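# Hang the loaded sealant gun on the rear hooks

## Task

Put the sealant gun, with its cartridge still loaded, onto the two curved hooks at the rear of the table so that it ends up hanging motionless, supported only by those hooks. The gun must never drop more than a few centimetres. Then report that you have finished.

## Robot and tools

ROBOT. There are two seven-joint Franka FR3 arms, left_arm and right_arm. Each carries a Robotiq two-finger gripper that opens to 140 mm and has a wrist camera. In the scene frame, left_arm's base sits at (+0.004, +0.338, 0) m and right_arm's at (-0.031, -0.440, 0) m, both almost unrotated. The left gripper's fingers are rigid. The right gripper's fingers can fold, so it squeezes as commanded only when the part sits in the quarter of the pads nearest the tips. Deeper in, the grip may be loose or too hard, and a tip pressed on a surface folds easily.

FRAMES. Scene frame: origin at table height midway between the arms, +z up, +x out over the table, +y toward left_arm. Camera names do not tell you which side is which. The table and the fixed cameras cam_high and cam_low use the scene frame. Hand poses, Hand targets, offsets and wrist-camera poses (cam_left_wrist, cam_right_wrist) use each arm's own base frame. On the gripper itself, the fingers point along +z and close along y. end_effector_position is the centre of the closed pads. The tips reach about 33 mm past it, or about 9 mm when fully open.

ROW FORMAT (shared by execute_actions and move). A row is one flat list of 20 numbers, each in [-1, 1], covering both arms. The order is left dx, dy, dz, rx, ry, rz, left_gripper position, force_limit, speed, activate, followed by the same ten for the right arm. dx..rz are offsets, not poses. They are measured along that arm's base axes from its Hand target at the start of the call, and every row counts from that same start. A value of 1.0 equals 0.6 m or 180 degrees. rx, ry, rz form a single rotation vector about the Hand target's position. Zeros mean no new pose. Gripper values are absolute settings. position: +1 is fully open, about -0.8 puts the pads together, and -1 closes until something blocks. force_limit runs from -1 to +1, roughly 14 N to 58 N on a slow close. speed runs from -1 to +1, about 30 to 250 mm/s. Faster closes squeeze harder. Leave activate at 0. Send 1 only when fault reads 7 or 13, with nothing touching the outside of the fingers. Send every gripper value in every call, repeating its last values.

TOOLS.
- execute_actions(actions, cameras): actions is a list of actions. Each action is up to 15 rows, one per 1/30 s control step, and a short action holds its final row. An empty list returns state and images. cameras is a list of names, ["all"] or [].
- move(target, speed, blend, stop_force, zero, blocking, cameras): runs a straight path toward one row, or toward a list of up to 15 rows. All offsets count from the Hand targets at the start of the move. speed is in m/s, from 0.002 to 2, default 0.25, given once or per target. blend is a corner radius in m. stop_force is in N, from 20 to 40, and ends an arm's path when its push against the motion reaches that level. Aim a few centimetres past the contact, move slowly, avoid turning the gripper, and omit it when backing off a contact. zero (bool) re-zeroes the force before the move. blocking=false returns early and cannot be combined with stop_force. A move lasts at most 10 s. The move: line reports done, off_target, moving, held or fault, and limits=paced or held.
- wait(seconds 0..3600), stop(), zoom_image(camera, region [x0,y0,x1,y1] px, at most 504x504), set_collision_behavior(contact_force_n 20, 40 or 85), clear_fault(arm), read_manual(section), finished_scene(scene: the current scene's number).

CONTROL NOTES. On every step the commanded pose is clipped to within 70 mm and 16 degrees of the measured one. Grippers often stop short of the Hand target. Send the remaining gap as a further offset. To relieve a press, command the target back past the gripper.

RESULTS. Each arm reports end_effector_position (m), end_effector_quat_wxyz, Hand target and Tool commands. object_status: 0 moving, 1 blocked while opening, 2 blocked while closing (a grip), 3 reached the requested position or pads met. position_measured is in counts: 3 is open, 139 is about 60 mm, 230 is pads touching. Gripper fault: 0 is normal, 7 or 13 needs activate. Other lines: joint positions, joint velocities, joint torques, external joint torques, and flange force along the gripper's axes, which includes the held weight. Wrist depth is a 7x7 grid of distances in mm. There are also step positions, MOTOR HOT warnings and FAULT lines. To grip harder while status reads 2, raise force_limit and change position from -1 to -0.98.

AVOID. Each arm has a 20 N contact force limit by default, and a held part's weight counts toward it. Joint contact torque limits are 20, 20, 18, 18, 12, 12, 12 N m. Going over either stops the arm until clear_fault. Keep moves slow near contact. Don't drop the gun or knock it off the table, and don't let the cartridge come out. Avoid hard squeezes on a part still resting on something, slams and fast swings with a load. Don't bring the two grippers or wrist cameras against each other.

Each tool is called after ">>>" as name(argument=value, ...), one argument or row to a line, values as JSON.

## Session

>>> execute_actions(
  actions=[],
)

>>> zoom_image(
  camera="cam_high",
  region=[130, 180, 460, 420],
)

Scene clock: 0.00 s.
left_arm: end_effector_position=(+0.3882, -0.0643, +0.3144) position_measured=3 object_status=3 fault=0 end_effector_quat_wxyz=(-0.075, -0.395, +0.915, +0.029) | right_arm: end_effector_position=(+0.3798, -0.0430, +0.1096) position_measured=3 object_status=3 fault=0 end_effector_quat_wxyz=(+0.182, +0.943, -0.277, -0.040)
Joint positions: left_arm=[-0.245 -0.367 0.088 -2.186 0 1.663 0.59] | right_arm=[0.05 -0.143 0.045 -2.544 -0.362 2.152 -0.668]
Joint velocities: within noise
Joint torques (N m): no reading
External joint torques (N m): no reading
Flange force (N): no reading
Wrist depth (mm): cam_left_wrist=[387 393 - 407 - - 407 / - 397 411 - - - 468 / 407 419 - - 442 - - / 420 150 - 454 454 - 128 / - 128 440 468 468 456 116 / - 462 - 492 - 494 - / - - - 515 - 548 -] | cam_right_wrist=[179 190 205 223 244 267 300 / 187 196 215 232 256 285 320 / 195 202 225 249 272 303 - / 111 151 235 259 295 144 361 / - 227 243 276 310 344 110 / 224 238 269 - 324 386 - / 235 254 284 322 360 388 -]
Hand target: left_arm +0.3882, -0.0643, +0.3144; -0.075, -0.395, +0.915, +0.029 | right_arm +0.3798, -0.0430, +0.1096; +0.182, +0.943, -0.277, -0.040
Tool commands: left_gripper/position=+1.0 left_gripper/force_limit=+1.0 left_gripper/speed=+1.0 left_gripper/activate=+0.0 right_gripper/position=+1.0 right_gripper/force_limit=+1.0 right_gripper/speed=+1.0 right_gripper/activate=+0.0
camera_calibration:
cam_left_wrist: T_world_to_cam=[[-0.71309, 0.69398, 0.09946, 0.30276], [0.69507, 0.68129, 0.22962, -0.29613], [0.09159, 0.23287, -0.96818, 0.42613]] pos_world=[0.3827, -0.10759, 0.45046]
cam_right_wrist: T_world_to_cam=[[-0.4915, -0.7827, 0.38185, 0.11985], [-0.73881, 0.60688, 0.29301, 0.28406], [-0.46108, -0.13809, -0.87655, 0.40759]] pos_world=[0.4567, -0.0223, 0.22828]

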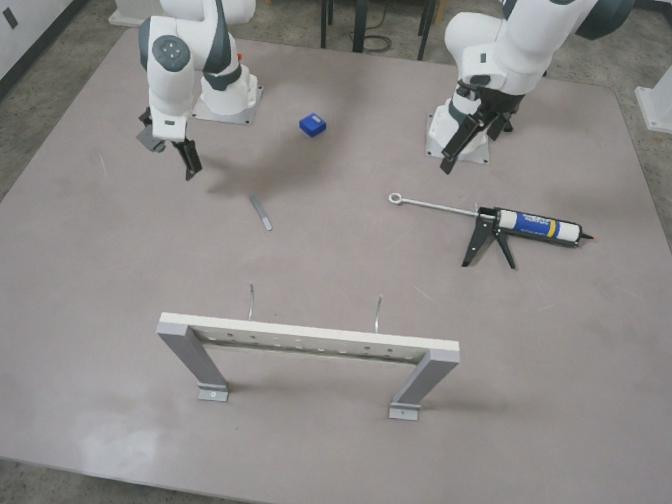

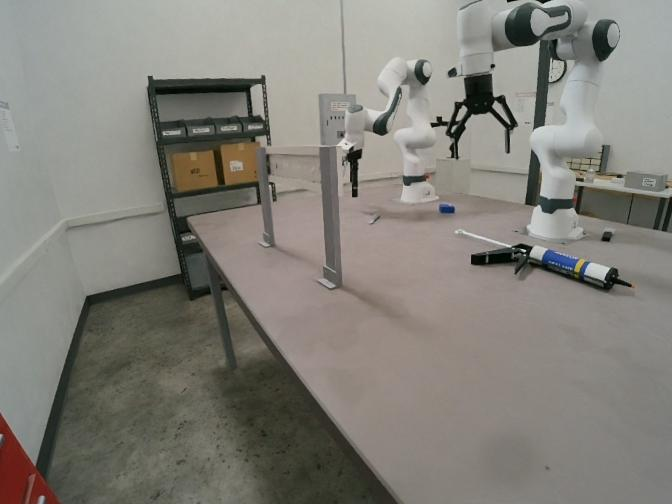

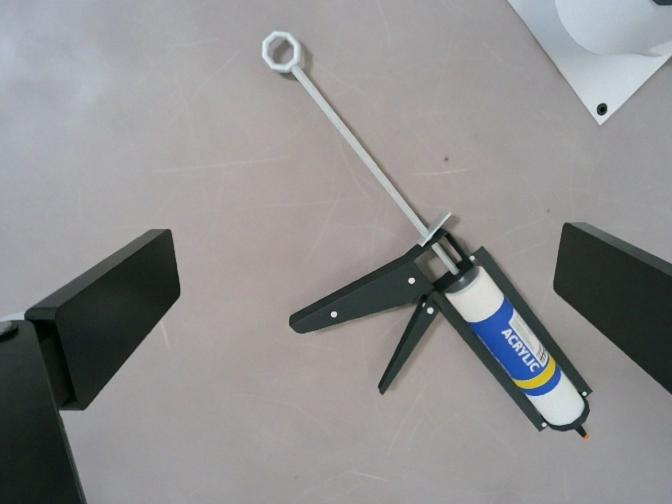

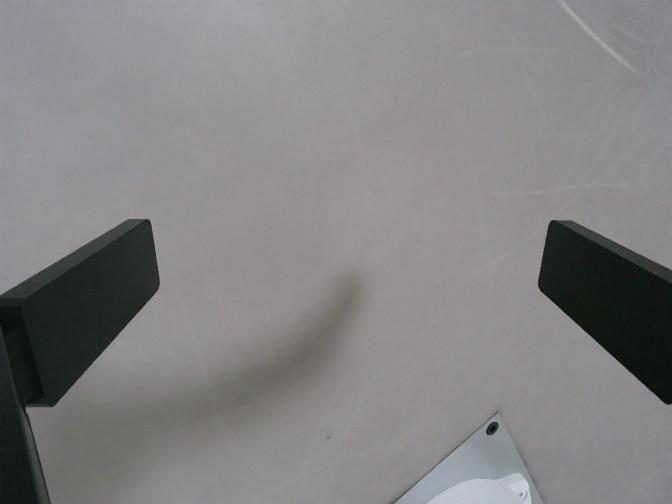

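Scaled by 1.527 from the camera's image (finer frame: 960x720).

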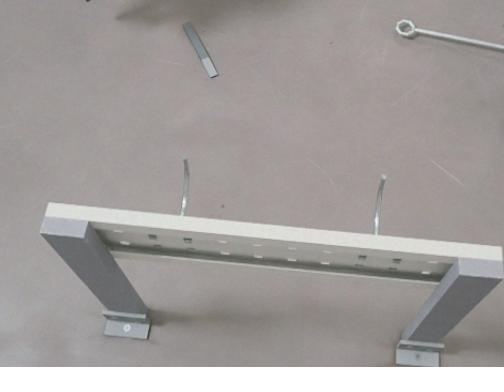

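>>> move(
  target=[0.1,-0.46,0.04,-0.0566,-0.0297,-0.7156,1,1,1,0,0,0,0,0,0,0,1,1,1,0],
  speed=0.6,
)

>>> move(
  target=[0.1,-0.1,-0.04,0.065,-0.495,0,1,1,1,0,0,0,0,0,0,0,1,1,1,0],
  speed=0.6,
  cameras=["cam_left_wrist"],
)

>>> move(
  target=[0.15,0.15,0,0,0,0,1,1,1,0,0,0,0,0,0,0,1,1,1,0],
  speed=0.5,
  cameras=["cam_left_wrist"],
)

Scene clock: 10.37 s.
left_arm: end_effector_position=(+0.4483, -0.3405, +0.3393) position_measured=3 object_status=3 fault=0 end_effector_quat_wxyz=(+0.002, +0.658, +0.753, +0.002) | right_arm: end_effector_position=(+0.3798, -0.0430, +0.1096) position_measured=3 object_status=3 fault=0 end_effector_quat_wxyz=(+0.182, +0.943, -0.277, -0.040)
Joint positions: left_arm=[-0.712 -0.005 0.061 -1.767 0.004 1.766 2.355] | right_arm=[0.05 -0.143 0.045 -2.544 -0.362 2.152 -0.668]
Joint velocities: left_arm=[0 0.001 -0.001 0 0 0.001 0.007] | right_arm=[within noise]
Joint torques (N m): left_arm=[1.16 -31.07 0.59 26.31 0.42 2.14 0.25] | right_arm=[-0.19 -22.53 -0.96 22.05 0.3 1.78 -0.03]
External joint torques (N m): left_arm=[1.18 1.17 0.62 1.59 -0.47 -0.33 0.25] | right_arm=[-0.13 0.83 -0.66 1.41 -0.04 0.02 -0.06]
Flange force (N): left_arm=[-5.8 8.7 -5.0] | right_arm=[5.9 -3.6 -0.5]
Wrist depth (mm): cam_left_wrist=[426 - 416 416 415 408 408 / - - - 438 432 429 - / - 466 477 - - - - / - 139 477 - 468 - 122 / - 120 - 529 - - 116 / - - - - - - - / - - - - 576 - -] | cam_right_wrist=[179 190 205 223 241 270 305 / 186 195 215 234 255 286 320 / 195 202 229 240 273 299 340 / 196 151 235 261 284 145 379 / - 228 247 276 306 340 110 / - 242 - 301 - 393 - / 237 254 - 324 - 425 -]
Hand target: left_arm +0.4482, -0.3403, +0.3384; +0.000, +0.659, +0.752, +0.000 | right_arm +0.3798, -0.0430, +0.1096; +0.182, +0.943, -0.277, -0.040
Off the commanded pose: left_arm 0.001 m, 0 deg | right_arm 0.000 m, 0 deg.
move: done; limits=paced

Scene clock: 14.00 s.
left_arm: end_effector_position=(+0.5087, -0.3980, +0.3140) position_measured=3 object_status=3 fault=0 end_effector_quat_wxyz=(+0.464, +0.467, +0.533, +0.531) | right_arm: end_effector_position=(+0.3798, -0.0430, +0.1096) position_measured=3 object_status=3 fault=0 end_effector_quat_wxyz=(+0.182, +0.943, -0.277, -0.040)
Joint positions: left_arm=[-0.737 0.152 -0.397 -2.329 1.845 1.72 0.663] | right_arm=[0.05 -0.143 0.045 -2.544 -0.362 2.152 -0.668]
Joint velocities: left_arm=[0 -0.002 -0.002 0 0.001 -0.001 -0.005] | right_arm=[within noise]
Joint torques (N m): left_arm=[0.24 -30.22 -1.82 21.76 1.84 -2.02 -0.05] | right_arm=[-0.16 -22.5 -0.93 22.02 0.29 1.79 -0.06]
External joint torques (N m): left_arm=[0.31 2.01 -0.24 0.85 0.62 -0.02 -0.15] | right_arm=[-0.17 0.98 -0.68 1.32 -0.05 0.02 -0.1]
Flange force (N): left_arm=[-7.3 -5.3 3.6] | right_arm=[6.1 -3.7 -0.1]
Wrist depth (mm): cam_left_wrist=[391 - 1146 448 - - - / - - - 468 - - - / - - 1840 - - 1641 - / - 137 1595 - - 1755 128 / - 128 565 547 - - 116 / - - - - 1917 1715 - / - - - - 2074 1886 -] | cam_right_wrist=[179 190 206 222 243 267 315 / 186 196 215 236 257 - 322 / - 206 224 246 272 308 333 / - 140 235 262 279 306 341 / - 226 - 278 309 - 110 / 225 241 259 - - 405 - / 234 252 281 322 344 402 -]
Hand target: left_arm +0.5082, -0.4003, +0.3144; +0.467, +0.466, +0.532, +0.530 | right_arm +0.3798, -0.0430, +0.1096; +0.182, +0.943, -0.277, -0.040
Off the commanded pose: left_arm 0.002 m, 0 deg | right_arm 0.000 m, 0 deg.
move: done; limits=paced
cam_left_wrist: T_world_to_cam=[[0.01882, -0.01129, 0.99976, -0.31549], [-0.21288, -0.97705, -0.00703, -0.27624], [0.9769, -0.2127, -0.02079, -0.43272]] pos_world=[0.36985, -0.3655, 0.30448]

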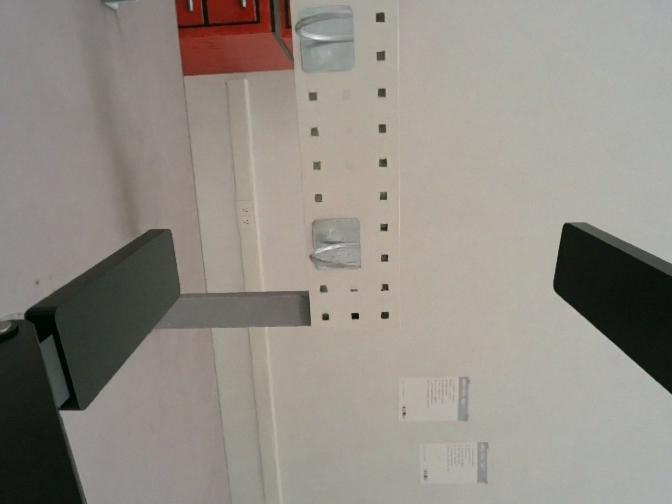

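Scene clock: 15.47 s.
left_arm: end_effector_position=(+0.5977, -0.3087, +0.3134) position_measured=3 object_status=3 fault=0 end_effector_quat_wxyz=(+0.464, +0.467, +0.533, +0.532) | right_arm: end_effector_position=(+0.3798, -0.0430, +0.1096) position_measured=3 object_status=3 fault=0 end_effector_quat_wxyz=(+0.182, +0.943, -0.277, -0.040)
Joint positions: left_arm=[-0.579 0.089 -0.258 -2.395 2.075 1.912 0.583] | right_arm=[0.05 -0.143 0.045 -2.544 -0.362 2.152 -0.668]
Joint velocities: left_arm=[-0.001 0.001 0 0 0 0.002 -0.006] | right_arm=[within noise]
Joint torques (N m): left_arm=[0.75 -29.94 -0.58 21.94 1.26 -1.82 0.03] | right_arm=[-0.21 -22.51 -0.93 22.04 0.29 1.78 -0.06]
External joint torques (N m): left_arm=[0.87 1.38 0.13 0.83 0.62 0.3 -0.07] | right_arm=[-0.18 0.88 -0.63 1.43 -0.05 0.03 -0.09]
Flange force (N): left_arm=[-3.2 -3.0 6.0] | right_arm=[6.1 -3.7 -0.4]
Wrist depth (mm): cam_left_wrist=[389 384 385 366 - - - / - - 1408 383 1584 1435 - / 393 537 - 397 - - 1563 / 372 149 - 410 - - 121 / - 120 1886 - - 1825 116 / - 493 491 468 1641 2001 - / - - - - 1825 1811 1742] | cam_right_wrist=[- 191 204 228 240 267 300 / 186 196 214 235 256 292 321 / 195 202 227 245 271 306 342 / 196 152 232 255 - 307 110 / - 228 251 268 318 341 110 / - 241 263 293 328 371 - / - 256 280 322 349 420 -]
Hand target: left_arm +0.5982, -0.3103, +0.3144; +0.467, +0.466, +0.532, +0.530 | right_arm +0.3798, -0.0430, +0.1096; +0.182, +0.943, -0.277, -0.040
Off the commanded pose: left_arm 0.002 m, 0 deg | right_arm 0.000 m, 0 deg.
move: done
cam_left_wrist: T_world_to_cam=[[0.01725, -0.0125, 0.99977, -0.31487], [-0.2129, -0.97704, -0.00854, -0.16957], [0.97692, -0.21271, -0.01951, -0.50109]] pos_world=[0.45886, -0.2762, 0.30358]

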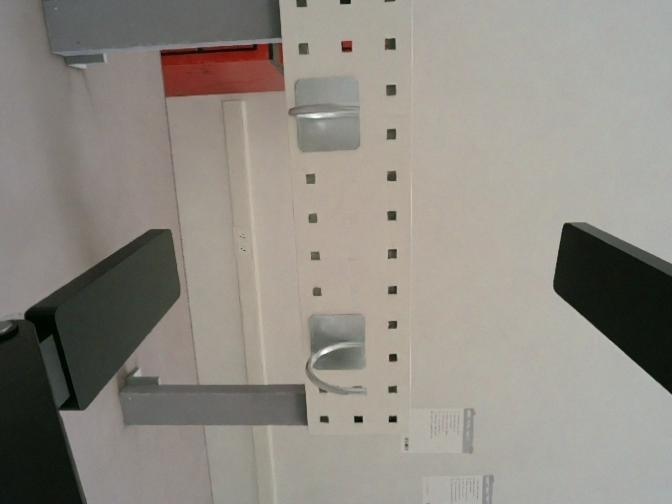

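>>> zoom_image(
  camera="cam_left_wrist",
  region=[270, 60, 430, 180],
)

>>> zoom_image(
  camera="cam_left_wrist",
  region=[270, 300, 430, 420],
)

>>> move(
  target=[0.0,-0.25,0,0,0,0,1,1,1,0,0,0,0,0,0,0,1,1,1,0],
  speed=0.5,
  cameras=["cam_left_wrist"],
)

>>> zoom_image(
  camera="cam_left_wrist",
  region=[200, 0, 460, 400],
)

Scaled by 3.150 from the camera's image (finer frame: 960x720).

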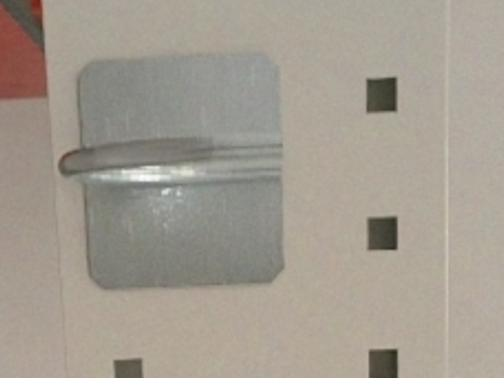

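Scaled by 3.150 from the camera's image (finer frame: 960x720).

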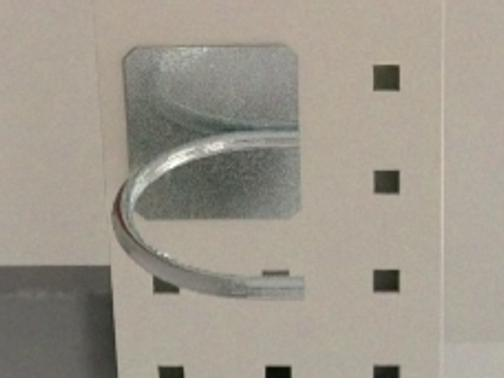

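Scene clock: 18.20 s.
left_arm: end_effector_position=(+0.5982, -0.4611, +0.3160) position_measured=3 object_status=3 fault=0 end_effector_quat_wxyz=(+0.470, +0.466, +0.532, +0.529) | right_arm: end_effector_position=(+0.3798, -0.0430, +0.1096) position_measured=3 object_status=3 fault=0 end_effector_quat_wxyz=(+0.182, +0.943, -0.277, -0.040)
Joint positions: left_arm=[-0.717 0.393 -0.332 -1.995 1.96 1.776 0.753] | right_arm=[0.05 -0.143 0.045 -2.544 -0.362 2.152 -0.668]
Joint velocities: left_arm=[0.001 -0.001 -0.001 0 0.001 -0.001 0.006] | right_arm=[within noise]
Joint torques (N m): left_arm=[0.44 -39.37 -3.65 23.29 0.79 -1.84 0.34] | right_arm=[-0.17 -22.5 -0.94 22.09 0.31 1.77 -0.07]
External joint torques (N m): left_arm=[0.44 2.52 -0.09 0.87 -0.45 0.02 0.23] | right_arm=[-0.18 1.04 -0.7 1.36 -0.03 0 -0.1]
Flange force (N): left_arm=[-8.9 -3.8 3.8] | right_arm=[6.3 -3.8 -0.2]
Wrist depth (mm): cam_left_wrist=[432 622 1391 370 1417 - - / - 583 1552 387 393 - - / - - 1584 412 1531 2001 1563 / - 139 460 433 1542 - 128 / - 120 - - - - 116 / - - 1607 - 1796 1825 - / - - 1870 1901 1855 - -] | cam_right_wrist=[179 190 205 222 235 263 300 / 186 197 210 235 251 - 336 / 195 206 225 246 - 298 353 / 196 151 236 261 290 306 347 / - 228 249 272 - - 110 / 224 240 261 293 334 393 - / 234 252 279 316 351 413 -]
Hand target: left_arm +0.5982, -0.4603, +0.3144; +0.467, +0.466, +0.532, +0.530 | right_arm +0.3798, -0.0430, +0.1096; +0.182, +0.943, -0.277, -0.040
Off the commanded pose: left_arm 0.002 m, 0 deg | right_arm 0.000 m, 0 deg.
move: done
cam_left_wrist: T_world_to_cam=[[0.01212, -0.00317, 0.99992, -0.31211], [-0.22139, -0.97518, -0.00041, -0.31491], [0.97511, -0.22137, -0.01252, -0.5391]] pos_world=[0.45975, -0.42743, 0.3052]

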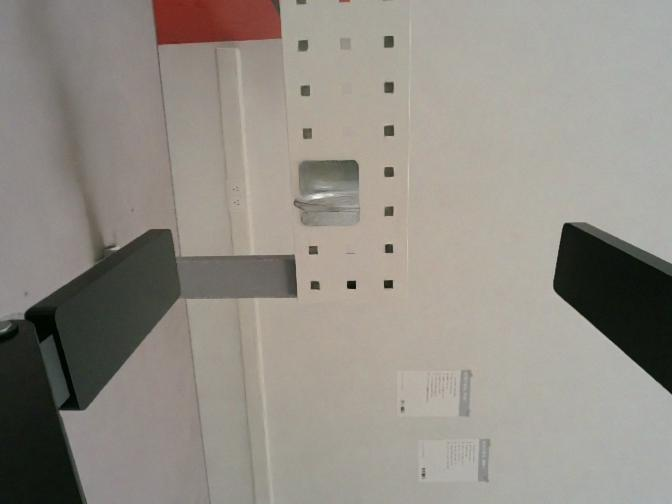

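Scaled by 1.260 from the camera's image (finer frame: 960x720).

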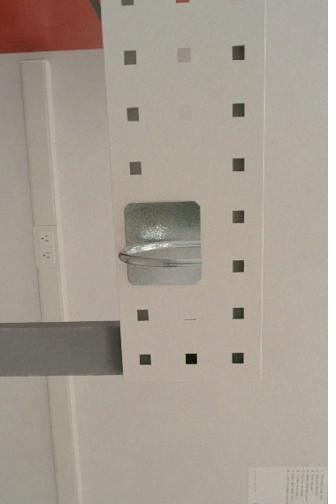

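>>> move(
  target=[-0.22,0.2,0.05,-0.065,0.495,0,1,1,1,0,0,0,0,0,0,0,1,1,1,0],
  speed=0.6,
)

>>> move(
  target=[-0.08,0.4,0,0,0,0.466,1,1,1,0,0,0,0,0,0,0,1,1,1,0],
  speed=0.6,
)

>>> move(
  target=[-0.12,0.4,-0.2,0,0,0.466,0.48,0,-1,0,0,0,0,0,0,0,1,1,1,0],
  speed=0.6,
  cameras=["cam_left_wrist"],
)

Scene clock: 31.33 s.
left_arm: end_effector_position=(+0.4666, -0.3401, +0.3453) position_measured=3 object_status=3 fault=0 end_effector_quat_wxyz=(+0.002, +0.658, +0.753, +0.002) | right_arm: end_effector_position=(+0.3798, -0.0430, +0.1096) position_measured=3 object_status=3 fault=0 end_effector_quat_wxyz=(+0.182, +0.943, -0.277, -0.040)
Joint positions: left_arm=[-0.653 0.042 0.021 -1.694 0.003 1.74 2.375] | right_arm=[0.05 -0.143 0.045 -2.544 -0.362 2.152 -0.668]
Joint velocities: left_arm=[-0.001 -0.001 0.001 0 0 0 0.007] | right_arm=[within noise]
Joint torques (N m): left_arm=[1.13 -32.61 0.28 26.26 0.44 2.14 0.25] | right_arm=[-0.21 -22.56 -0.97 22.07 0.3 1.77 -0.05]
External joint torques (N m): left_arm=[1.2 1.35 0.28 1.57 -0.45 -0.34 0.25] | right_arm=[-0.32 0.89 -0.82 1.41 -0.04 0 -0.09]
Flange force (N): left_arm=[-6.4 9.2 -5.3] | right_arm=[6.3 -3.4 -0.3]
Wrist depth (mm): cam_left_wrist=[435 - 430 422 - 415 403 / 446 442 464 440 439 422 419 / - - - 473 - - - / - 129 - - - - 128 / - 120 - 517 - - 116 / - 597 - - - 551 - / - 620 636 583 - - -] | cam_right_wrist=[178 191 206 218 244 267 300 / 187 197 214 235 252 297 329 / - 218 224 244 279 305 347 / 196 140 234 258 297 306 357 / - 226 246 278 310 339 110 / - 241 266 295 327 - - / 237 250 277 314 360 434 -]
Hand target: left_arm +0.4662, -0.3403, +0.3444; +0.000, +0.659, +0.752, +0.000 | right_arm +0.3798, -0.0430, +0.1096; +0.182, +0.943, -0.277, -0.040
Off the commanded pose: left_arm 0.001 m, 0 deg | right_arm 0.000 m, 0 deg.
move: done; limits=paced

Scene clock: 34.37 s.
left_arm: end_effector_position=(+0.4185, -0.0991, +0.3441) position_measured=3 object_status=3 fault=0 end_effector_quat_wxyz=(+0.000, -0.010, +1.000, +0.002) | right_arm: end_effector_position=(+0.3798, -0.0430, +0.1096) position_measured=3 object_status=3 fault=0 end_effector_quat_wxyz=(+0.182, +0.943, -0.277, -0.040)
Joint positions: left_arm=[-0.196 -0.409 -0.033 -2.174 -0.009 1.762 1.327] | right_arm=[0.05 -0.143 0.045 -2.544 -0.362 2.152 -0.668]
Joint velocities: left_arm=[0 0.001 0 0.001 -0.001 -0.001 -0.007] | right_arm=[within noise]
Joint torques (N m): left_arm=[1.24 -18.48 -0.03 25.19 0.34 2.45 -0.04] | right_arm=[-0.19 -22.52 -0.92 22.06 0.29 1.78 -0.03]
External joint torques (N m): left_arm=[1.25 -0.31 -0.05 0.42 -0.45 -0.01 -0.04] | right_arm=[-0.19 0.96 -0.67 1.37 -0.05 0.01 -0.07]
Flange force (N): left_arm=[-0.3 0.4 -1.1] | right_arm=[6.2 -3.7 -0.2]
Wrist depth (mm): cam_left_wrist=[415 407 - 421 434 435 409 / - 451 - - - 421 403 / - - 469 - 442 435 - / - 149 505 - 473 484 122 / - 119 531 - - - 116 / - - - - 538 - - / - 629 - - - - -] | cam_right_wrist=[179 189 - 223 247 267 296 / 186 197 216 235 255 283 326 / 194 206 224 246 272 - 363 / 195 151 229 265 290 144 128 / - 226 243 280 309 - 110 / 225 238 268 294 329 398 - / 234 254 276 319 358 410 -]
Hand target: left_arm +0.4182, -0.1003, +0.3444; +0.000, -0.013, +1.000, +0.000 | right_arm +0.3798, -0.0430, +0.1096; +0.182, +0.943, -0.277, -0.040
Off the commanded pose: left_arm 0.001 m, 0 deg | right_arm 0.000 m, 0 deg.
move: done; limits=paced

Scene clock: 37.17 s.
left_arm: end_effector_position=(+0.3460, +0.1405, +0.2251) position_measured=68 object_status=3 fault=0 end_effector_quat_wxyz=(+0.001, -0.675, +0.738, +0.002) | right_arm: end_effector_position=(+0.3798, -0.0430, +0.1096) position_measured=3 object_status=3 fault=0 end_effector_quat_wxyz=(+0.182, +0.943, -0.277, -0.040)
Joint positions: left_arm=[0.502 -0.549 -0.109 -2.592 -0.06 2.044 0.524] | right_arm=[0.05 -0.143 0.045 -2.544 -0.362 2.152 -0.668]
Joint velocities: left_arm=[0 0.001 -0.001 -0.001 0.001 0.001 -0.004] | right_arm=[within noise]
Joint torques (N m): left_arm=[1.33 -12.48 0.91 24.55 0.23 2.52 -0.1] | right_arm=[-0.21 -22.51 -0.91 22.01 0.29 1.79 -0.06]
External joint torques (N m): left_arm=[1.37 0.44 -0.04 0.19 -0.44 -0.01 -0.1] | right_arm=[-0.25 1.1 -0.69 1.23 -0.05 0.01 -0.09]
Flange force (N): left_arm=[-1.7 -1.7 0.0] | right_arm=[6.2 -3.7 0.2]
Wrist depth (mm): cam_left_wrist=[310 286 288 307 313 312 315 / 330 328 328 324 334 333 - / 348 340 345 317 344 350 351 / 364 123 156 324 359 136 373 / - 91 385 337 387 118 89 / - - - - 420 - - / - - 450 450 450 - -] | cam_right_wrist=[179 - 211 223 243 267 299 / 185 - 214 228 258 284 316 / 194 211 225 246 277 298 350 / 196 152 240 261 287 153 109 / - 226 248 277 - 355 110 / - 243 263 294 328 389 439 / 231 257 - - 364 396 -]
Hand target: left_arm +0.3462, +0.1397, +0.2244; +0.000, -0.678, +0.735, +0.000 | right_arm +0.3798, -0.0430, +0.1096; +0.182, +0.943, -0.277, -0.040
Off the commanded pose: left_arm 0.001 m, 0 deg | right_arm 0.000 m, 0 deg.
move: done; limits=paced
cam_left_wrist: T_world_to_cam=[[-0.99494, 0.1, -0.00979, 0.34498], [0.09052, 0.93437, 0.34463, -0.238], [0.04361, 0.342, -0.93869, 0.29045]] pos_world=[0.35211, 0.08854, 0.35804]

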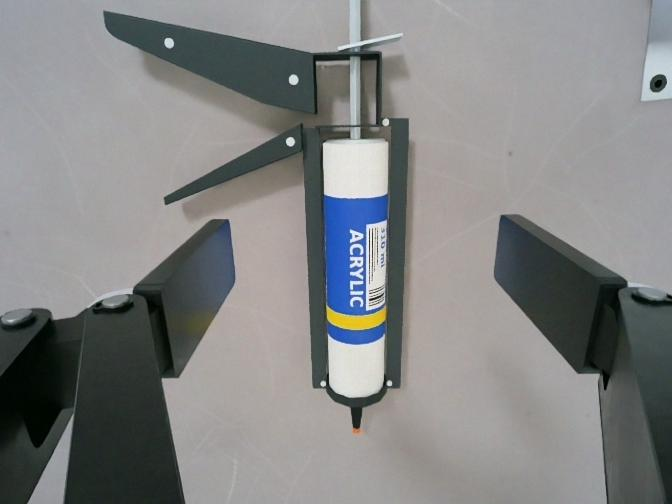

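>>> set_collision_behavior(
  contact_force_n=40,
)

>>> move(
  target=[
    [-0.002,0.036,-0.291,0,0,0,0.48,0,-1,0,0,0,0,0,0,0,1,1,1,0],
    [-0.002,0.036,-0.291,0,0,0,-1,1,-1,0,0,0,0,0,0,0,1,1,1,0],
  ],
  speed=0.25,
)

>>> wait(
  seconds=0.5,
)

>>> move(
  target=[0.05,-0.05,0.15,0,0,0,-1,1,-1,0,0,0,0,0,0,0,1,1,1,0],
  speed=0.12,
  cameras=["cam_left_wrist","cam_low"],
)

Set on each arm: contact force limit 40 N; load limits (N m) waist: 35, shoulder: 35, upper arm roll: 32, elbow: 30, forearm roll: 12, wrist pitch: 12, wrist roll: 12.

Scene clock: 40.10 s.
left_arm: end_effector_position=(+0.3279, +0.1498, +0.0606) position_measured=68 object_status=3 fault=0 end_effector_quat_wxyz=(+0.026, +0.681, -0.732, -0.006) | right_arm: end_effector_position=(+0.3798, -0.0430, +0.1096) position_measured=3 object_status=3 fault=0 end_effector_quat_wxyz=(+0.182, +0.943, -0.277, -0.040)
Joint positions: left_arm=[0.532 -0.224 -0.108 -2.785 -0.049 2.507 0.539] | right_arm=[0.05 -0.143 0.045 -2.544 -0.362 2.152 -0.668]
Joint torques (N m): left_arm=[0.87 -17.59 0.65 17.96 0.57 1.79 0.06] | right_arm=[-0.21 -22.58 -0.96 22.08 0.31 1.78 -0.05]
External joint torques (N m): left_arm=[0.87 1.53 0.3 -1.26 0.16 -0.61 0.05] | right_arm=[-0.23 0.96 -0.72 1.34 -0.03 0 -0.08]
External joint torques when the fault began: left_arm=[2.04 14.02 0.35 -8.48 0.72 -0.51 -0.11]
Flange force (N): left_arm=[-2.2 -0.1 3.1] | right_arm=[6.1 -3.6 -0.2]
Flange force when the fault began (N): left_arm=[-12.8 -14.5 43.6]
Wrist depth (mm): cam_left_wrist=[133 133 162 167 169 171 174 / 171 139 172 173 176 180 183 / 176 153 162 164 187 191 191 / 187 186 140 167 196 146 200 / - 91 156 157 207 147 89 / - 213 181 163 220 223 - / - - 194 171 235 237 -] | cam_right_wrist=[- 191 207 219 246 268 297 / 186 197 213 232 257 284 312 / 194 206 220 254 268 302 349 / 196 141 229 261 286 306 128 / - 227 240 278 307 345 110 / - 241 263 310 333 379 - / 234 254 280 310 - - -]
Hand target: left_arm +0.3279, +0.1498, +0.0606; +0.026, +0.681, -0.732, -0.006 (not the last commanded pose) | right_arm +0.3798, -0.0430, +0.1096; +0.182, +0.943, -0.277, -0.040
Tool commands: left_gripper/position=+0.482353 left_gripper/force_limit=+0.003922 left_gripper/speed=-1.0 left_gripper/activate=+0.0 right_gripper/position=+1.0 right_gripper/force_limit=+1.0 right_gripper/speed=+1.0 right_gripper/activate=+0.0
Off the commanded pose: left_arm 0.023 m, 3 deg | right_arm 0.000 m, 0 deg.
FORCE FAULT: contact force on the left arm reached its limit, and that arm stopped. The contact can be on any part of that arm, not only on its tool. That arm's remaining commands of this call were not run. That arm is still stopped at the end of this call. While its stop runs, that arm takes no new command, but execute_actions still moves its gripper.
CLEAR FAULT: the left arm stays stopped (Reflex) until you call clear_fault(arm="left_arm").
move: fault (left_arm); path passed 1 of 2 targets; target 2's new numbers were not sent

not run: an earlier result of this reply reported a fault or no control. Calls in your next reply go to the robot.

not run: an earlier result of this reply reported a fault or no control. Calls in your next reply go to the robot.

>>> clear_fault(
  arm="left_arm",
  cameras=["cam_left_wrist","cam_high"],
)

>>> zoom_image(
  camera="cam_high",
  region=[380, 80, 620, 280],
)

Scene clock: 40.90 s.
left_arm: end_effector_position=(+0.3279, +0.1498, +0.0606) position_measured=68 object_status=3 fault=0 end_effector_quat_wxyz=(+0.026, +0.681, -0.732, -0.006) | right_arm: end_effector_position=(+0.3798, -0.0430, +0.1096) position_measured=3 object_status=3 fault=0 end_effector_quat_wxyz=(+0.182, +0.943, -0.277, -0.040)
Joint positions: left_arm=[0.532 -0.224 -0.108 -2.785 -0.049 2.507 0.539] | right_arm=[0.05 -0.143 0.045 -2.544 -0.362 2.152 -0.668]
Joint torques (N m): left_arm=[0.84 -17.49 0.65 17.99 0.56 1.79 0.01] | right_arm=[-0.14 -22.53 -0.95 22.03 0.28 1.79 -0.06]
External joint torques (N m): left_arm=[0.83 1.66 0.29 -1.19 0.15 -0.6 0] | right_arm=[-0.12 0.93 -0.67 1.39 -0.06 0.03 -0.1]
Flange force (N): left_arm=[-2.4 -0.7 3.4] | right_arm=[6.1 -3.7 -0.3]
Wrist depth (mm): cam_left_wrist=[133 133 162 167 169 172 174 / 172 147 172 152 178 180 183 / 175 153 162 167 186 191 191 / 188 - 145 165 196 146 201 / - 91 156 157 207 147 89 / - 212 181 163 220 224 - / - - 194 171 234 - -] | cam_right_wrist=[178 190 206 223 244 267 - / 186 194 215 234 257 284 320 / 195 206 226 250 274 304 373 / 196 152 236 261 285 143 128 / - 228 249 273 319 344 110 / - 240 262 305 333 377 - / 239 254 272 316 350 400 -]
Hand target: left_arm +0.3279, +0.1498, +0.0606; +0.026, +0.681, -0.732, -0.006 (not the last commanded pose) | right_arm +0.3798, -0.0430, +0.1096; +0.182, +0.943, -0.277, -0.040
Tool commands: left_gripper/position=+0.482353 left_gripper/force_limit=+0.003922 left_gripper/speed=-1.0 left_gripper/activate=+0.0 right_gripper/position=+1.0 right_gripper/force_limit=+1.0 right_gripper/speed=+1.0 right_gripper/activate=+0.0
Off the commanded pose: left_arm 0.023 m, 3 deg | right_arm 0.000 m, 0 deg.
FORCE FAULT, CONTINUED: the left arm's stop, for the force fault that an earlier result reported, is over. The call counts as one of the actions that you can send in this scene. That arm's target is now where it stood when the stop ended, not its last command. That arm accepts commands again.
CLEAR FAULT: your call cleared the left arm's force fault. If the contact force or a joint's load stays at its limit, that arm stops again.
cam_left_wrist: T_world_to_cam=[[-0.99598, 0.08325, 0.03312, 0.32462], [0.08944, 0.94571, 0.31248, -0.18781], [-0.00531, 0.31418, -0.94935, 0.15447]] pos_world=[0.34093, 0.10206, 0.19458]
Images, in order (width x height): cam_high 672x504, cam_left_wrist 672x504.

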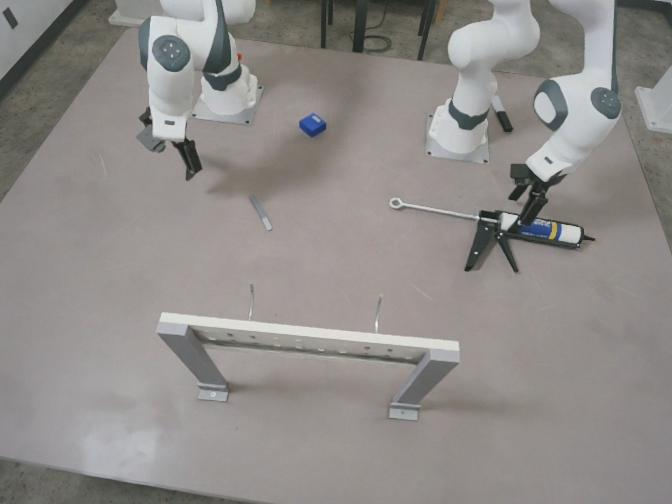

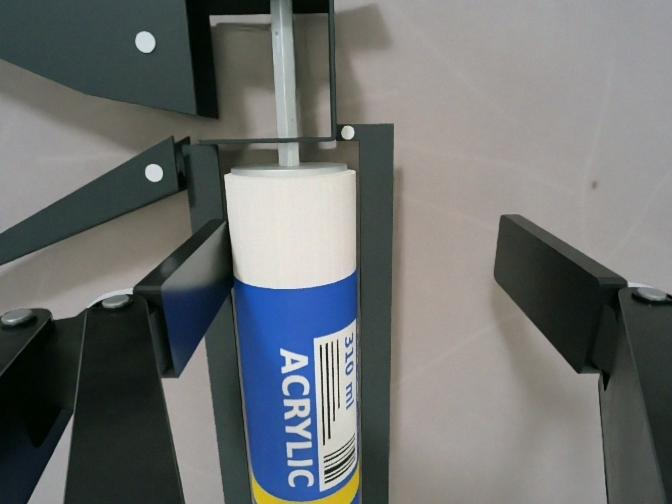

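Scaled by 2.100 from the camera's image (finer frame: 960x720).

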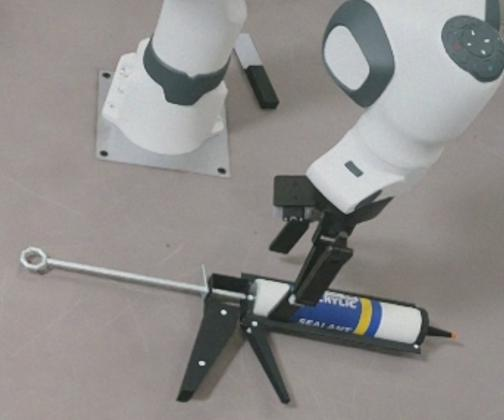

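>>> move(
  target=[0,0,0.15,0,0,0,0.48,0,-1,0,0,0,0,0,0,0,1,1,1,0],
  speed=0.1,
  cameras=["cam_left_wrist"],
)

Scene clock: 44.43 s.
left_arm: end_effector_position=(+0.3275, +0.1505, +0.1494) position_measured=68 object_status=3 fault=0 end_effector_quat_wxyz=(+0.026, +0.682, -0.731, -0.008) | right_arm: end_effector_position=(+0.3798, -0.0430, +0.1096) position_measured=3 object_status=3 fault=0 end_effector_quat_wxyz=(+0.182, +0.943, -0.277, -0.040)
Joint positions: left_arm=[0.525 -0.436 -0.094 -2.698 -0.051 2.209 0.542] | right_arm=[0.05 -0.143 0.045 -2.544 -0.362 2.152 -0.668]
Joint velocities: left_arm=[0.001 0.001 0 -0.001 0 -0.005 0] | right_arm=[within noise]
Joint torques (N m): left_arm=[0.19 -15.25 1.25 23.49 0.5 2.09 0.21] | right_arm=[-0.2 -22.52 -0.93 22.02 0.3 1.77 -0.09]
External joint torques (N m): left_arm=[0.15 -0.02 0.64 0.78 -0.08 -0.29 0.21] | right_arm=[-0.18 0.84 -0.65 1.44 -0.04 0.02 -0.13]
Flange force (N): left_arm=[-2.1 -0.8 -2.2] | right_arm=[6.1 -3.5 -0.5]
Wrist depth (mm): cam_left_wrist=[211 214 241 228 247 - 253 / 249 253 253 258 264 - - / 262 260 246 252 278 280 284 / 275 275 239 247 294 136 299 / - 91 273 254 305 118 89 / - - 283 268 322 - - / - - 337 286 351 - -] | cam_right_wrist=[178 190 205 222 244 266 296 / - 197 214 235 257 275 - / 194 206 225 246 272 311 339 / 196 140 240 260 293 153 353 / - 226 246 274 304 352 110 / 224 241 255 301 327 394 - / 234 254 279 322 357 393 -]
Hand target: left_arm +0.3279, +0.1498, +0.1506; +0.026, +0.681, -0.732, -0.006 | right_arm +0.3798, -0.0430, +0.1096; +0.182, +0.943, -0.277, -0.040
Off the commanded pose: left_arm 0.001 m, 0 deg | right_arm 0.000 m, 0 deg.
move: done
cam_left_wrist: T_world_to_cam=[[-0.99604, 0.08165, 0.03513, 0.32116], [0.08857, 0.94512, 0.3145, -0.21615], [-0.00752, 0.31637, -0.94861, 0.23896]] pos_world=[0.34083, 0.10246, 0.28338]

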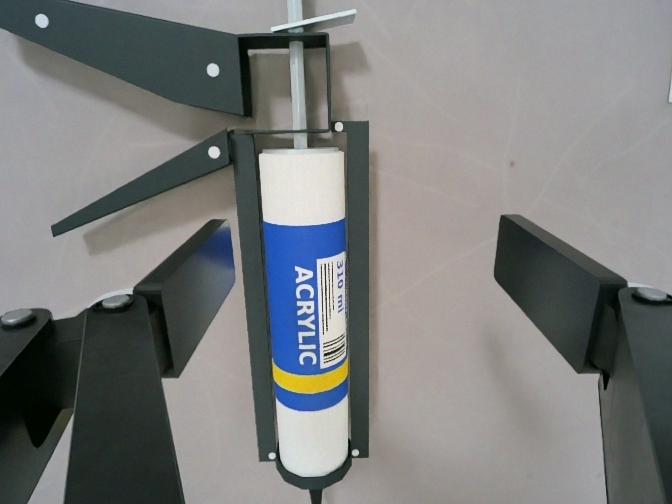

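>>> move(
  target=[
    [0.046,0.0265,0,0.0084,-0.0148,0.0034,0.48,0,-1,0,0,0,0,0,0,0,1,1,1,0],
    [0.046,0.0265,-0.08,0.0084,-0.0148,0.0034,0.48,0,-1,0,0,0,0,0,0,0,1,1,1,0],
  ],
  speed=0.1,
  cameras=["cam_left_wrist"],
)

Scene clock: 49.67 s.
left_arm: end_effector_position=(+0.3560, +0.1651, +0.1037) position_measured=68 object_status=3 fault=0 end_effector_quat_wxyz=(+0.001, +0.685, -0.728, +0.002) | right_arm: end_effector_position=(+0.3798, -0.0430, +0.1096) position_measured=3 object_status=3 fault=0 end_effector_quat_wxyz=(+0.182, +0.943, -0.277, -0.040)
Joint positions: left_arm=[0.535 -0.283 -0.104 -2.712 -0.05 2.43 0.534] | right_arm=[0.05 -0.143 0.045 -2.544 -0.362 2.152 -0.668]
Joint velocities: left_arm=[0 0 0.001 0 0 0.004 -0.002] | right_arm=[within noise]
Joint torques (N m): left_arm=[1.26 -17.47 0.26 21.42 1.09 2.52 -0.19] | right_arm=[-0.14 -22.5 -0.91 22.03 0.29 1.78 -0.04]
External joint torques (N m): left_arm=[1.19 1.49 -0.26 0.3 0.6 -0.02 -0.19] | right_arm=[-0.06 1.12 -0.58 1.25 -0.05 0.01 -0.08]
Flange force (N): left_arm=[-3.9 -4.9 3.4] | right_arm=[6.1 -4.1 0.0]
Wrist depth (mm): cam_left_wrist=[202 204 172 203 203 205 205 / 214 214 194 193 210 216 216 / 223 223 227 - 225 228 227 / 238 234 233 191 215 136 238 / - 91 253 203 227 127 89 / - 270 271 220 267 272 - / - - 288 242 287 - -] | cam_right_wrist=[180 190 206 222 243 265 304 / 186 195 212 235 257 286 317 / 195 206 223 - 274 290 350 / 196 151 237 261 291 143 356 / - 227 250 275 308 343 110 / - 236 260 287 337 364 - / 239 257 279 322 354 395 -]
Hand target: left_arm +0.3555, +0.1657, +0.1026; +0.001, +0.685, -0.728, +0.000 | right_arm +0.3798, -0.0430, +0.1096; +0.182, +0.943, -0.277, -0.040
Off the commanded pose: left_arm 0.001 m, 0 deg | right_arm 0.000 m, 0 deg.
move: done
cam_left_wrist: T_world_to_cam=[[-0.99726, 0.0727, -0.01341, 0.35694], [0.06387, 0.9387, 0.33876, -0.21068], [0.03721, 0.33697, -0.94078, 0.17101]] pos_world=[0.36305, 0.1142, 0.23703]

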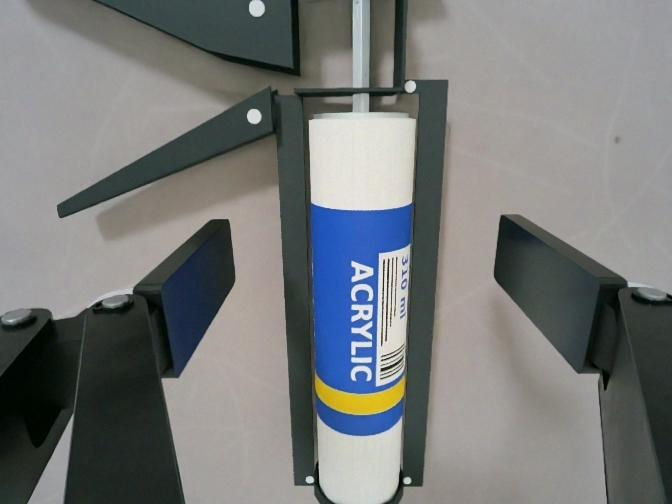

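>>> move(
  target=[0,0.013,-0.086,0,0,0,0.48,0,-1,0,0,0,0,0,0,0,1,1,1,0],
  speed=0.06,
  stop_force=20,
  cameras=["cam_left_wrist"],
)

Scene clock: 53.87 s.
left_arm: end_effector_position=(+0.3565, +0.1729, +0.0522) position_measured=68 object_status=3 fault=0 end_effector_quat_wxyz=(+0.000, +0.686, -0.727, +0.001) | right_arm: end_effector_position=(+0.3798, -0.0430, +0.1096) position_measured=3 object_status=3 fault=0 end_effector_quat_wxyz=(+0.182, +0.943, -0.277, -0.040)
Joint positions: left_arm=[0.551 -0.135 -0.104 -2.734 -0.032 2.6 0.534] | right_arm=[0.05 -0.143 0.045 -2.544 -0.362 2.152 -0.668]
Joint torques (N m): left_arm=[1.31 -20.22 0.43 18.95 1 2.52 0.08] | right_arm=[-0.21 -22.53 -0.92 22.06 0.29 1.77 0.02]
External joint torques (N m): left_arm=[1.33 1.64 0.23 0.27 0.62 0 0.08] | right_arm=[-0.18 1.03 -0.62 1.32 -0.05 0 -0.01]
Flange force (N): left_arm=[-4.9 -4.0 5.0] | right_arm=[6.1 -4.0 -0.1]
Wrist depth (mm): cam_left_wrist=[157 158 151 155 140 158 158 / 167 162 143 140 144 167 167 / 151 175 171 136 153 176 174 / 184 183 159 136 151 146 - / - 91 192 145 166 147 89 / - 210 209 153 174 210 - / - - 224 164 191 225 -] | cam_right_wrist=[179 191 206 216 - 270 296 / 186 196 214 235 260 286 321 / 195 206 224 246 261 308 341 / - 140 236 260 301 301 - / - 130 249 275 303 - 110 / 223 241 269 291 - - - / 234 254 276 315 363 - -]
Hand target: left_arm +0.3555, +0.1735, +0.0510; +0.001, +0.685, -0.728, +0.000 | right_arm +0.3798, -0.0430, +0.1096; +0.182, +0.943, -0.277, -0.040
Off the commanded pose: left_arm 0.002 m, 0 deg | right_arm 0.000 m, 0 deg.
move: done
cam_left_wrist: T_world_to_cam=[[-0.99749, 0.06949, -0.01349, 0.35687], [0.06078, 0.93847, 0.33996, -0.19946], [0.03628, 0.33829, -0.94034, 0.11997]] pos_world=[0.36375, 0.12181, 0.18544]

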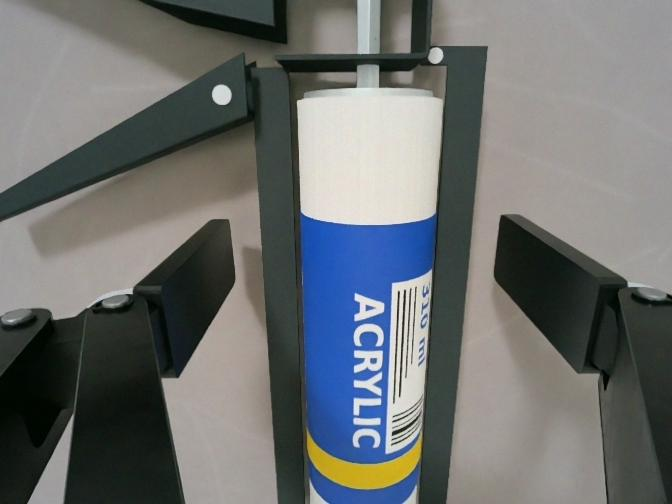

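>>> move(
  target=[0,0,0,0,0,0,-1,1,-1,0,0,0,0,0,0,0,1,1,1,0],
)

>>> wait(
  seconds=0.6,
)

>>> move(
  target=[0,0,0.15,0,0,0,-1,1,-1,0,0,0,0,0,0,0,1,1,1,0],
  speed=0.12,
  cameras=["cam_left_wrist","cam_low"],
)

Scene clock: 56.77 s.
left_arm: end_effector_position=(+0.3568, +0.1731, +0.0525) position_measured=113 object_status=0 fault=0 end_effector_quat_wxyz=(+0.000, +0.686, -0.727, +0.001) | right_arm: end_effector_position=(+0.3798, -0.0430, +0.1096) position_measured=3 object_status=3 fault=0 end_effector_quat_wxyz=(+0.182, +0.943, -0.277, -0.040)
Joint positions: left_arm=[0.552 -0.135 -0.104 -2.734 -0.032 2.6 0.534] | right_arm=[0.05 -0.143 0.045 -2.544 -0.362 2.152 -0.668]
Joint torques (N m): left_arm=[1.25 -18.14 0.47 17.81 0.95 2.86 0.11] | right_arm=[-0.22 -22.52 -0.97 22.05 0.29 1.78 -0.08]
External joint torques (N m): left_arm=[1.31 3.7 0.31 -0.93 0.56 0.33 0.11] | right_arm=[-0.17 1.08 -0.67 1.28 -0.05 0 -0.11]
Flange force (N): left_arm=[-5.9 -5.4 12.6] | right_arm=[6.2 -3.8 0.0]
Wrist depth (mm): cam_left_wrist=[158 158 151 138 155 159 159 / 168 162 143 129 142 167 167 / 150 175 174 126 151 176 177 / 185 186 158 136 149 139 189 / - 91 166 144 166 116 90 / - - 184 154 174 - - / - - 225 165 190 - -] | cam_right_wrist=[179 190 208 222 243 259 295 / 186 196 214 236 257 284 311 / 195 207 218 - 269 295 349 / 196 140 237 263 289 310 348 / - 228 248 277 310 344 110 / 224 241 260 303 335 370 - / 233 257 276 320 355 - -]
Hand target: left_arm +0.3555, +0.1735, +0.0510; +0.001, +0.685, -0.728, +0.000 | right_arm +0.3798, -0.0430, +0.1096; +0.182, +0.943, -0.277, -0.040
Off the commanded pose: left_arm 0.002 m, 0 deg | right_arm 0.000 m, 0 deg.
move: done

Scene clock: 57.37 s.
left_arm: end_effector_position=(+0.3568, +0.1731, +0.0525) position_measured=113 object_status=2 fault=0 end_effector_quat_wxyz=(+0.000, +0.686, -0.727, +0.001) | right_arm: end_effector_position=(+0.3798, -0.0430, +0.1096) position_measured=3 object_status=3 fault=0 end_effector_quat_wxyz=(+0.182, +0.943, -0.277, -0.040)
Joint positions: left_arm=[0.552 -0.135 -0.104 -2.734 -0.032 2.6 0.534] | right_arm=[0.05 -0.143 0.045 -2.544 -0.362 2.152 -0.668]
Joint torques (N m): left_arm=[1.28 -18.11 0.41 17.82 0.95 2.86 0.1] | right_arm=[-0.16 -22.53 -0.92 22.04 0.28 1.79 -0.03]
External joint torques (N m): left_arm=[1.3 3.78 0.21 -0.92 0.56 0.33 0.1] | right_arm=[-0.28 0.91 -0.79 1.36 -0.06 0.01 -0.06]
Flange force (N): left_arm=[-5.9 -5.7 12.8] | right_arm=[6.2 -3.4 -0.2]
Wrist depth (mm): cam_left_wrist=[158 158 151 138 156 159 158 / 168 163 143 131 144 167 168 / 148 175 172 - 151 176 177 / - 185 158 136 149 139 187 / - 91 166 144 166 108 89 / - - 208 154 165 - - / - - 225 166 192 - -] | cam_right_wrist=[179 190 206 223 243 264 - / 186 197 214 234 257 280 321 / - 207 224 244 268 306 348 / - 151 235 255 - 307 362 / - 227 248 - - 342 110 / 224 240 262 297 314 380 - / - 256 278 311 362 419 -]
Hand target: left_arm +0.3555, +0.1735, +0.0510; +0.001, +0.685, -0.728, +0.000 | right_arm +0.3798, -0.0430, +0.1096; +0.182, +0.943, -0.277, -0.040
Tool commands: left_gripper/position=-1.0 left_gripper/force_limit=+1.0 left_gripper/speed=-1.0 left_gripper/activate=+0.0 right_gripper/position=+1.0 right_gripper/force_limit=+1.0 right_gripper/speed=+1.0 right_gripper/activate=+0.0
Off the commanded pose: left_arm 0.002 m, 0 deg | right_arm 0.000 m, 0 deg.
wait: 0.60 s; at rest by 0.17 s

Scene clock: 58.93 s.
left_arm: end_effector_position=(+0.3489, +0.1712, +0.1337) position_measured=113 object_status=2 fault=0 end_effector_quat_wxyz=(+0.009, +0.686, -0.728, -0.004) | right_arm: end_effector_position=(+0.3798, -0.0430, +0.1096) position_measured=3 object_status=3 fault=0 end_effector_quat_wxyz=(+0.182, +0.943, -0.277, -0.040)
Joint positions: left_arm=[0.545 -0.343 -0.092 -2.671 -0.038 2.308 0.544] | right_arm=[0.05 -0.143 0.045 -2.544 -0.362 2.152 -0.668]
Joint velocities: left_arm=[-0.001 0 0 -0.001 -0.002 -0.005 0] | right_arm=[within noise]
Joint torques (N m): left_arm=[0.49 -21.78 1.29 27.19 0.09 3.08 0.23] | right_arm=[-0.14 -22.53 -0.93 22 0.31 1.77 -0.05]
External joint torques (N m): left_arm=[0.45 -3.9 0.79 5.04 -0.45 0.62 0.23] | right_arm=[-0.05 1.04 -0.58 1.24 -0.03 0 -0.09]
Flange force (N): left_arm=[-2.4 -0.9 -11.8] | right_arm=[5.9 -3.9 -0.1]
Wrist depth (mm): cam_left_wrist=[228 229 151 138 228 235 235 / 239 142 144 136 145 247 248 / 148 146 250 - 152 260 262 / 265 266 159 140 150 126 274 / - 91 144 148 165 110 89 / - - 299 157 174 - - / - - 319 166 185 - -] | cam_right_wrist=[179 190 203 224 243 267 299 / 187 196 214 235 255 285 - / 195 206 227 244 269 301 - / 196 152 235 264 282 144 - / - 227 246 280 303 348 110 / 224 241 266 296 332 378 - / 235 253 274 - - 445 463]
Hand target: left_arm +0.3555, +0.1735, +0.1410; +0.001, +0.685, -0.728, +0.000 | right_arm +0.3798, -0.0430, +0.1096; +0.182, +0.943, -0.277, -0.040
Off the commanded pose: left_arm 0.010 m, 1 deg | right_arm 0.000 m, 0 deg.
move: off_target (left_arm)
cam_left_wrist: T_world_to_cam=[[-0.99741, 0.07158, 0.00726, 0.34732], [0.06989, 0.93999, 0.33396, -0.22782], [0.01708, 0.33361, -0.94256, 0.20531]] pos_world=[0.35884, 0.1208, 0.26708]
Images, in order (width x height): cam_low 672x504, cam_left_wrist 672x504.

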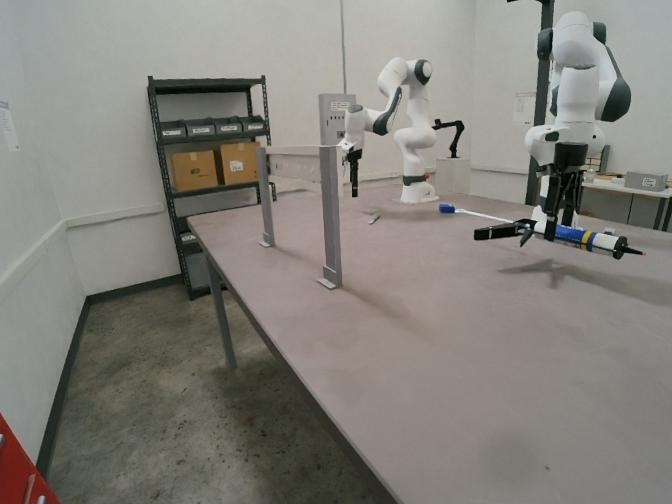

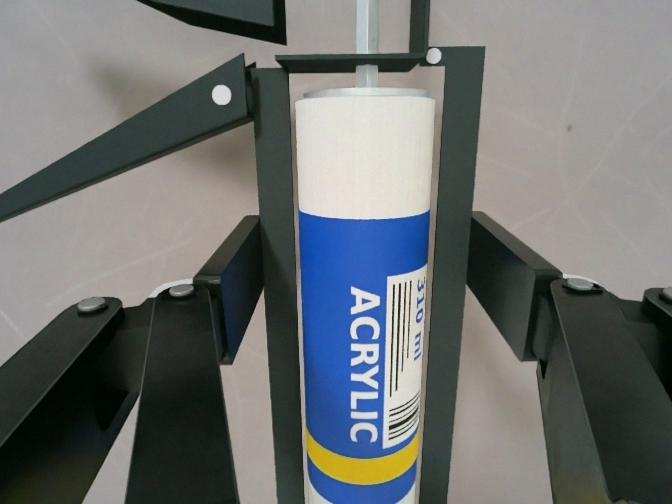

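>>> move(
  target=[
    [0.05,0,0.40,0,0,0,-1,1,-1,0,0,0,0,0,0,0,1,1,1,0],
    [0.174,-0.87,0.40,0,0,0,-1,1,-1,0,0,0,0,0,0,0,1,1,1,0],
  ],
  speed=0.25,
  blend=[0.05,0],
)

>>> move(
  target=[0,0,0,0,0,-0.4775,-1,1,-1,0,0,0,0,0,0,0,1,1,1,0],
  speed=0.35,
)

>>> move(
  target=[0,0,0,0,0,-0.4775,-1,1,-1,0,0,0,0,0,0,0,1,1,1,0],
  speed=0.35,
)

Scene clock: 65.60 s.
left_arm: end_effector_position=(+0.4436, -0.3370, +0.3686) position_measured=113 object_status=2 fault=0 end_effector_quat_wxyz=(-0.007, -0.644, +0.764, +0.027) | right_arm: end_effector_position=(+0.3795, -0.0515, +0.1102) position_measured=3 object_status=3 fault=0 end_effector_quat_wxyz=(+0.180, +0.940, -0.288, -0.042)
Joint positions: left_arm=[0.427 0.105 -1.136 -1.615 0.091 1.603 -0.545] | right_arm=[0.038 -0.143 0.034 -2.541 -0.362 2.151 -0.668]
Joint velocities: left_arm=[-0.001 -0.001 0 0 0 -0.003 -0.003] | right_arm=[within noise]
Joint torques (N m): left_arm=[2.27 -19.71 -1.85 36.2 -0.59 8.85 -5.55] | right_arm=[7 -23.22 6.37 20.33 0.32 1.92 -0.09]
External joint torques (N m): left_arm=[2.26 -1.14 1.14 11.7 -1.37 6.35 -5.55] | right_arm=[7.04 0.15 6.62 -0.23 -0.02 0.17 -0.12]
Flange force (N): left_arm=[0.0 0.0 0.0] | right_arm=[-10.0 -11.2 -5.5]
Wrist depth (mm): cam_left_wrist=[433 432 440 434 132 440 - / 448 138 139 142 139 484 - / - 490 150 131 150 515 548 / - - 151 142 154 127 - / - 91 145 151 167 108 - / - - 185 161 180 - - / - - - 176 200 - -] | cam_right_wrist=[- 192 206 222 244 264 - / 187 197 215 241 257 283 331 / 195 204 224 246 271 308 341 / 196 140 236 259 293 153 128 / - 227 249 280 308 345 110 / 224 243 259 305 334 358 - / 238 251 - - 364 426 475]
Hand target: left_arm +0.4599, -0.3485, +0.3810; -0.001, -0.685, +0.728, +0.000 | right_arm +0.3798, -0.0430, +0.1096; +0.182, +0.943, -0.277, -0.040
Off the commanded pose: left_arm 0.023 m, 7 deg | right_arm 0.009 m, 1 deg.
move: off_target (left_arm)

Scene clock: 69.13 s.
left_arm: end_effector_position=(+0.4579, -0.3463, +0.3768) position_measured=113 object_status=2 fault=0 end_effector_quat_wxyz=(-0.005, -0.008, +1.000, +0.005) | right_arm: end_effector_position=(+0.3798, -0.0439, +0.1099) position_measured=3 object_status=3 fault=0 end_effector_quat_wxyz=(+0.182, +0.942, -0.278, -0.041)
Joint positions: left_arm=[0.632 0.466 -1.599 -1.567 0.463 1.541 0.592] | right_arm=[0.049 -0.143 0.044 -2.543 -0.362 2.151 -0.668]
Joint velocities: left_arm=[0.001 -0.001 0.001 0 -0.001 -0.001 0.006] | right_arm=[within noise]
Joint torques (N m): left_arm=[1.28 -18.31 -17.86 26.24 0.91 3.12 0.22] | right_arm=[0.37 -22.58 -0.75 21.82 0.29 1.88 -0.04]
External joint torques (N m): left_arm=[1.41 0.35 -3.43 4.87 0.17 0.63 0.22] | right_arm=[0.33 0.88 -0.54 1.19 -0.04 0.12 -0.08]
Flange force (N): left_arm=[5.8 9.6 -9.1] | right_arm=[5.1 -3.8 -0.1]
Wrist depth (mm): cam_left_wrist=[- - 161 145 450 444 456 / - 147 151 136 149 - - / 152 151 157 - 154 - - / - - 160 141 153 127 - / - 91 144 145 163 110 - / - - 173 150 162 - - / - - - 157 175 - -] | cam_right_wrist=[179 191 204 225 244 270 298 / 187 197 214 233 258 278 307 / 195 207 224 244 274 300 - / 196 152 239 259 299 144 363 / - 228 249 269 311 - 110 / 224 237 266 - 338 - - / 235 253 277 319 366 428 -]
Hand target: left_arm +0.4599, -0.3485, +0.3810; +0.000, -0.005, +1.000, +0.000 | right_arm +0.3798, -0.0430, +0.1096; +0.182, +0.943, -0.277, -0.040
Off the commanded pose: left_arm 0.005 m, 1 deg | right_arm 0.001 m, 0 deg.
move: off_target (left_arm)

Scene clock: 72.80 s.
left_arm: end_effector_position=(+0.4590, -0.3461, +0.3756) position_measured=113 object_status=2 fault=0 end_effector_quat_wxyz=(-0.006, +0.676, +0.737, +0.002) | right_arm: end_effector_position=(+0.3798, -0.0439, +0.1099) position_measured=3 object_status=3 fault=0 end_effector_quat_wxyz=(+0.182, +0.942, -0.278, -0.041)
Joint positions: left_arm=[0.477 0.975 -1.908 -1.514 0.959 1.248 1.816] | right_arm=[0.049 -0.143 0.044 -2.543 -0.362 2.151 -0.668]
Joint velocities: left_arm=[0 0 -0.001 0 0 0 0.005] | right_arm=[within noise]
Joint torques (N m): left_arm=[0.25 -30.96 -29.45 14.43 1.04 2.87 0.11] | right_arm=[0.35 -22.54 -0.75 21.84 0.28 1.9 -0.05]
External joint torques (N m): left_arm=[0.27 -1.03 -4.79 3.33 0.25 0.45 0.11] | right_arm=[0.45 0.95 -0.39 1.14 -0.06 0.14 -0.09]
Flange force (N): left_arm=[0.3 2.2 -11.5] | right_arm=[4.9 -4.1 0.0]
Wrist depth (mm): cam_left_wrist=[- 471 161 143 448 455 447 / - 146 150 143 149 480 451 / 153 151 508 137 153 - - / 510 - 152 141 154 127 541 / - 91 144 145 162 110 90 / - - 173 150 163 - - / - - - 156 175 - -] | cam_right_wrist=[179 192 206 223 - 267 296 / 187 197 215 239 257 279 - / 195 206 223 246 - 301 351 / 196 151 235 257 - 144 356 / - 228 249 279 310 343 110 / - 240 263 294 326 374 - / 236 254 280 313 375 - -]
Hand target: left_arm +0.4599, -0.3485, +0.3810; +0.000, +0.678, +0.735, +0.001 | right_arm +0.3798, -0.0430, +0.1096; +0.182, +0.943, -0.277, -0.040
Off the commanded pose: left_arm 0.006 m, 1 deg | right_arm 0.001 m, 0 deg.
move: off_target (left_arm)


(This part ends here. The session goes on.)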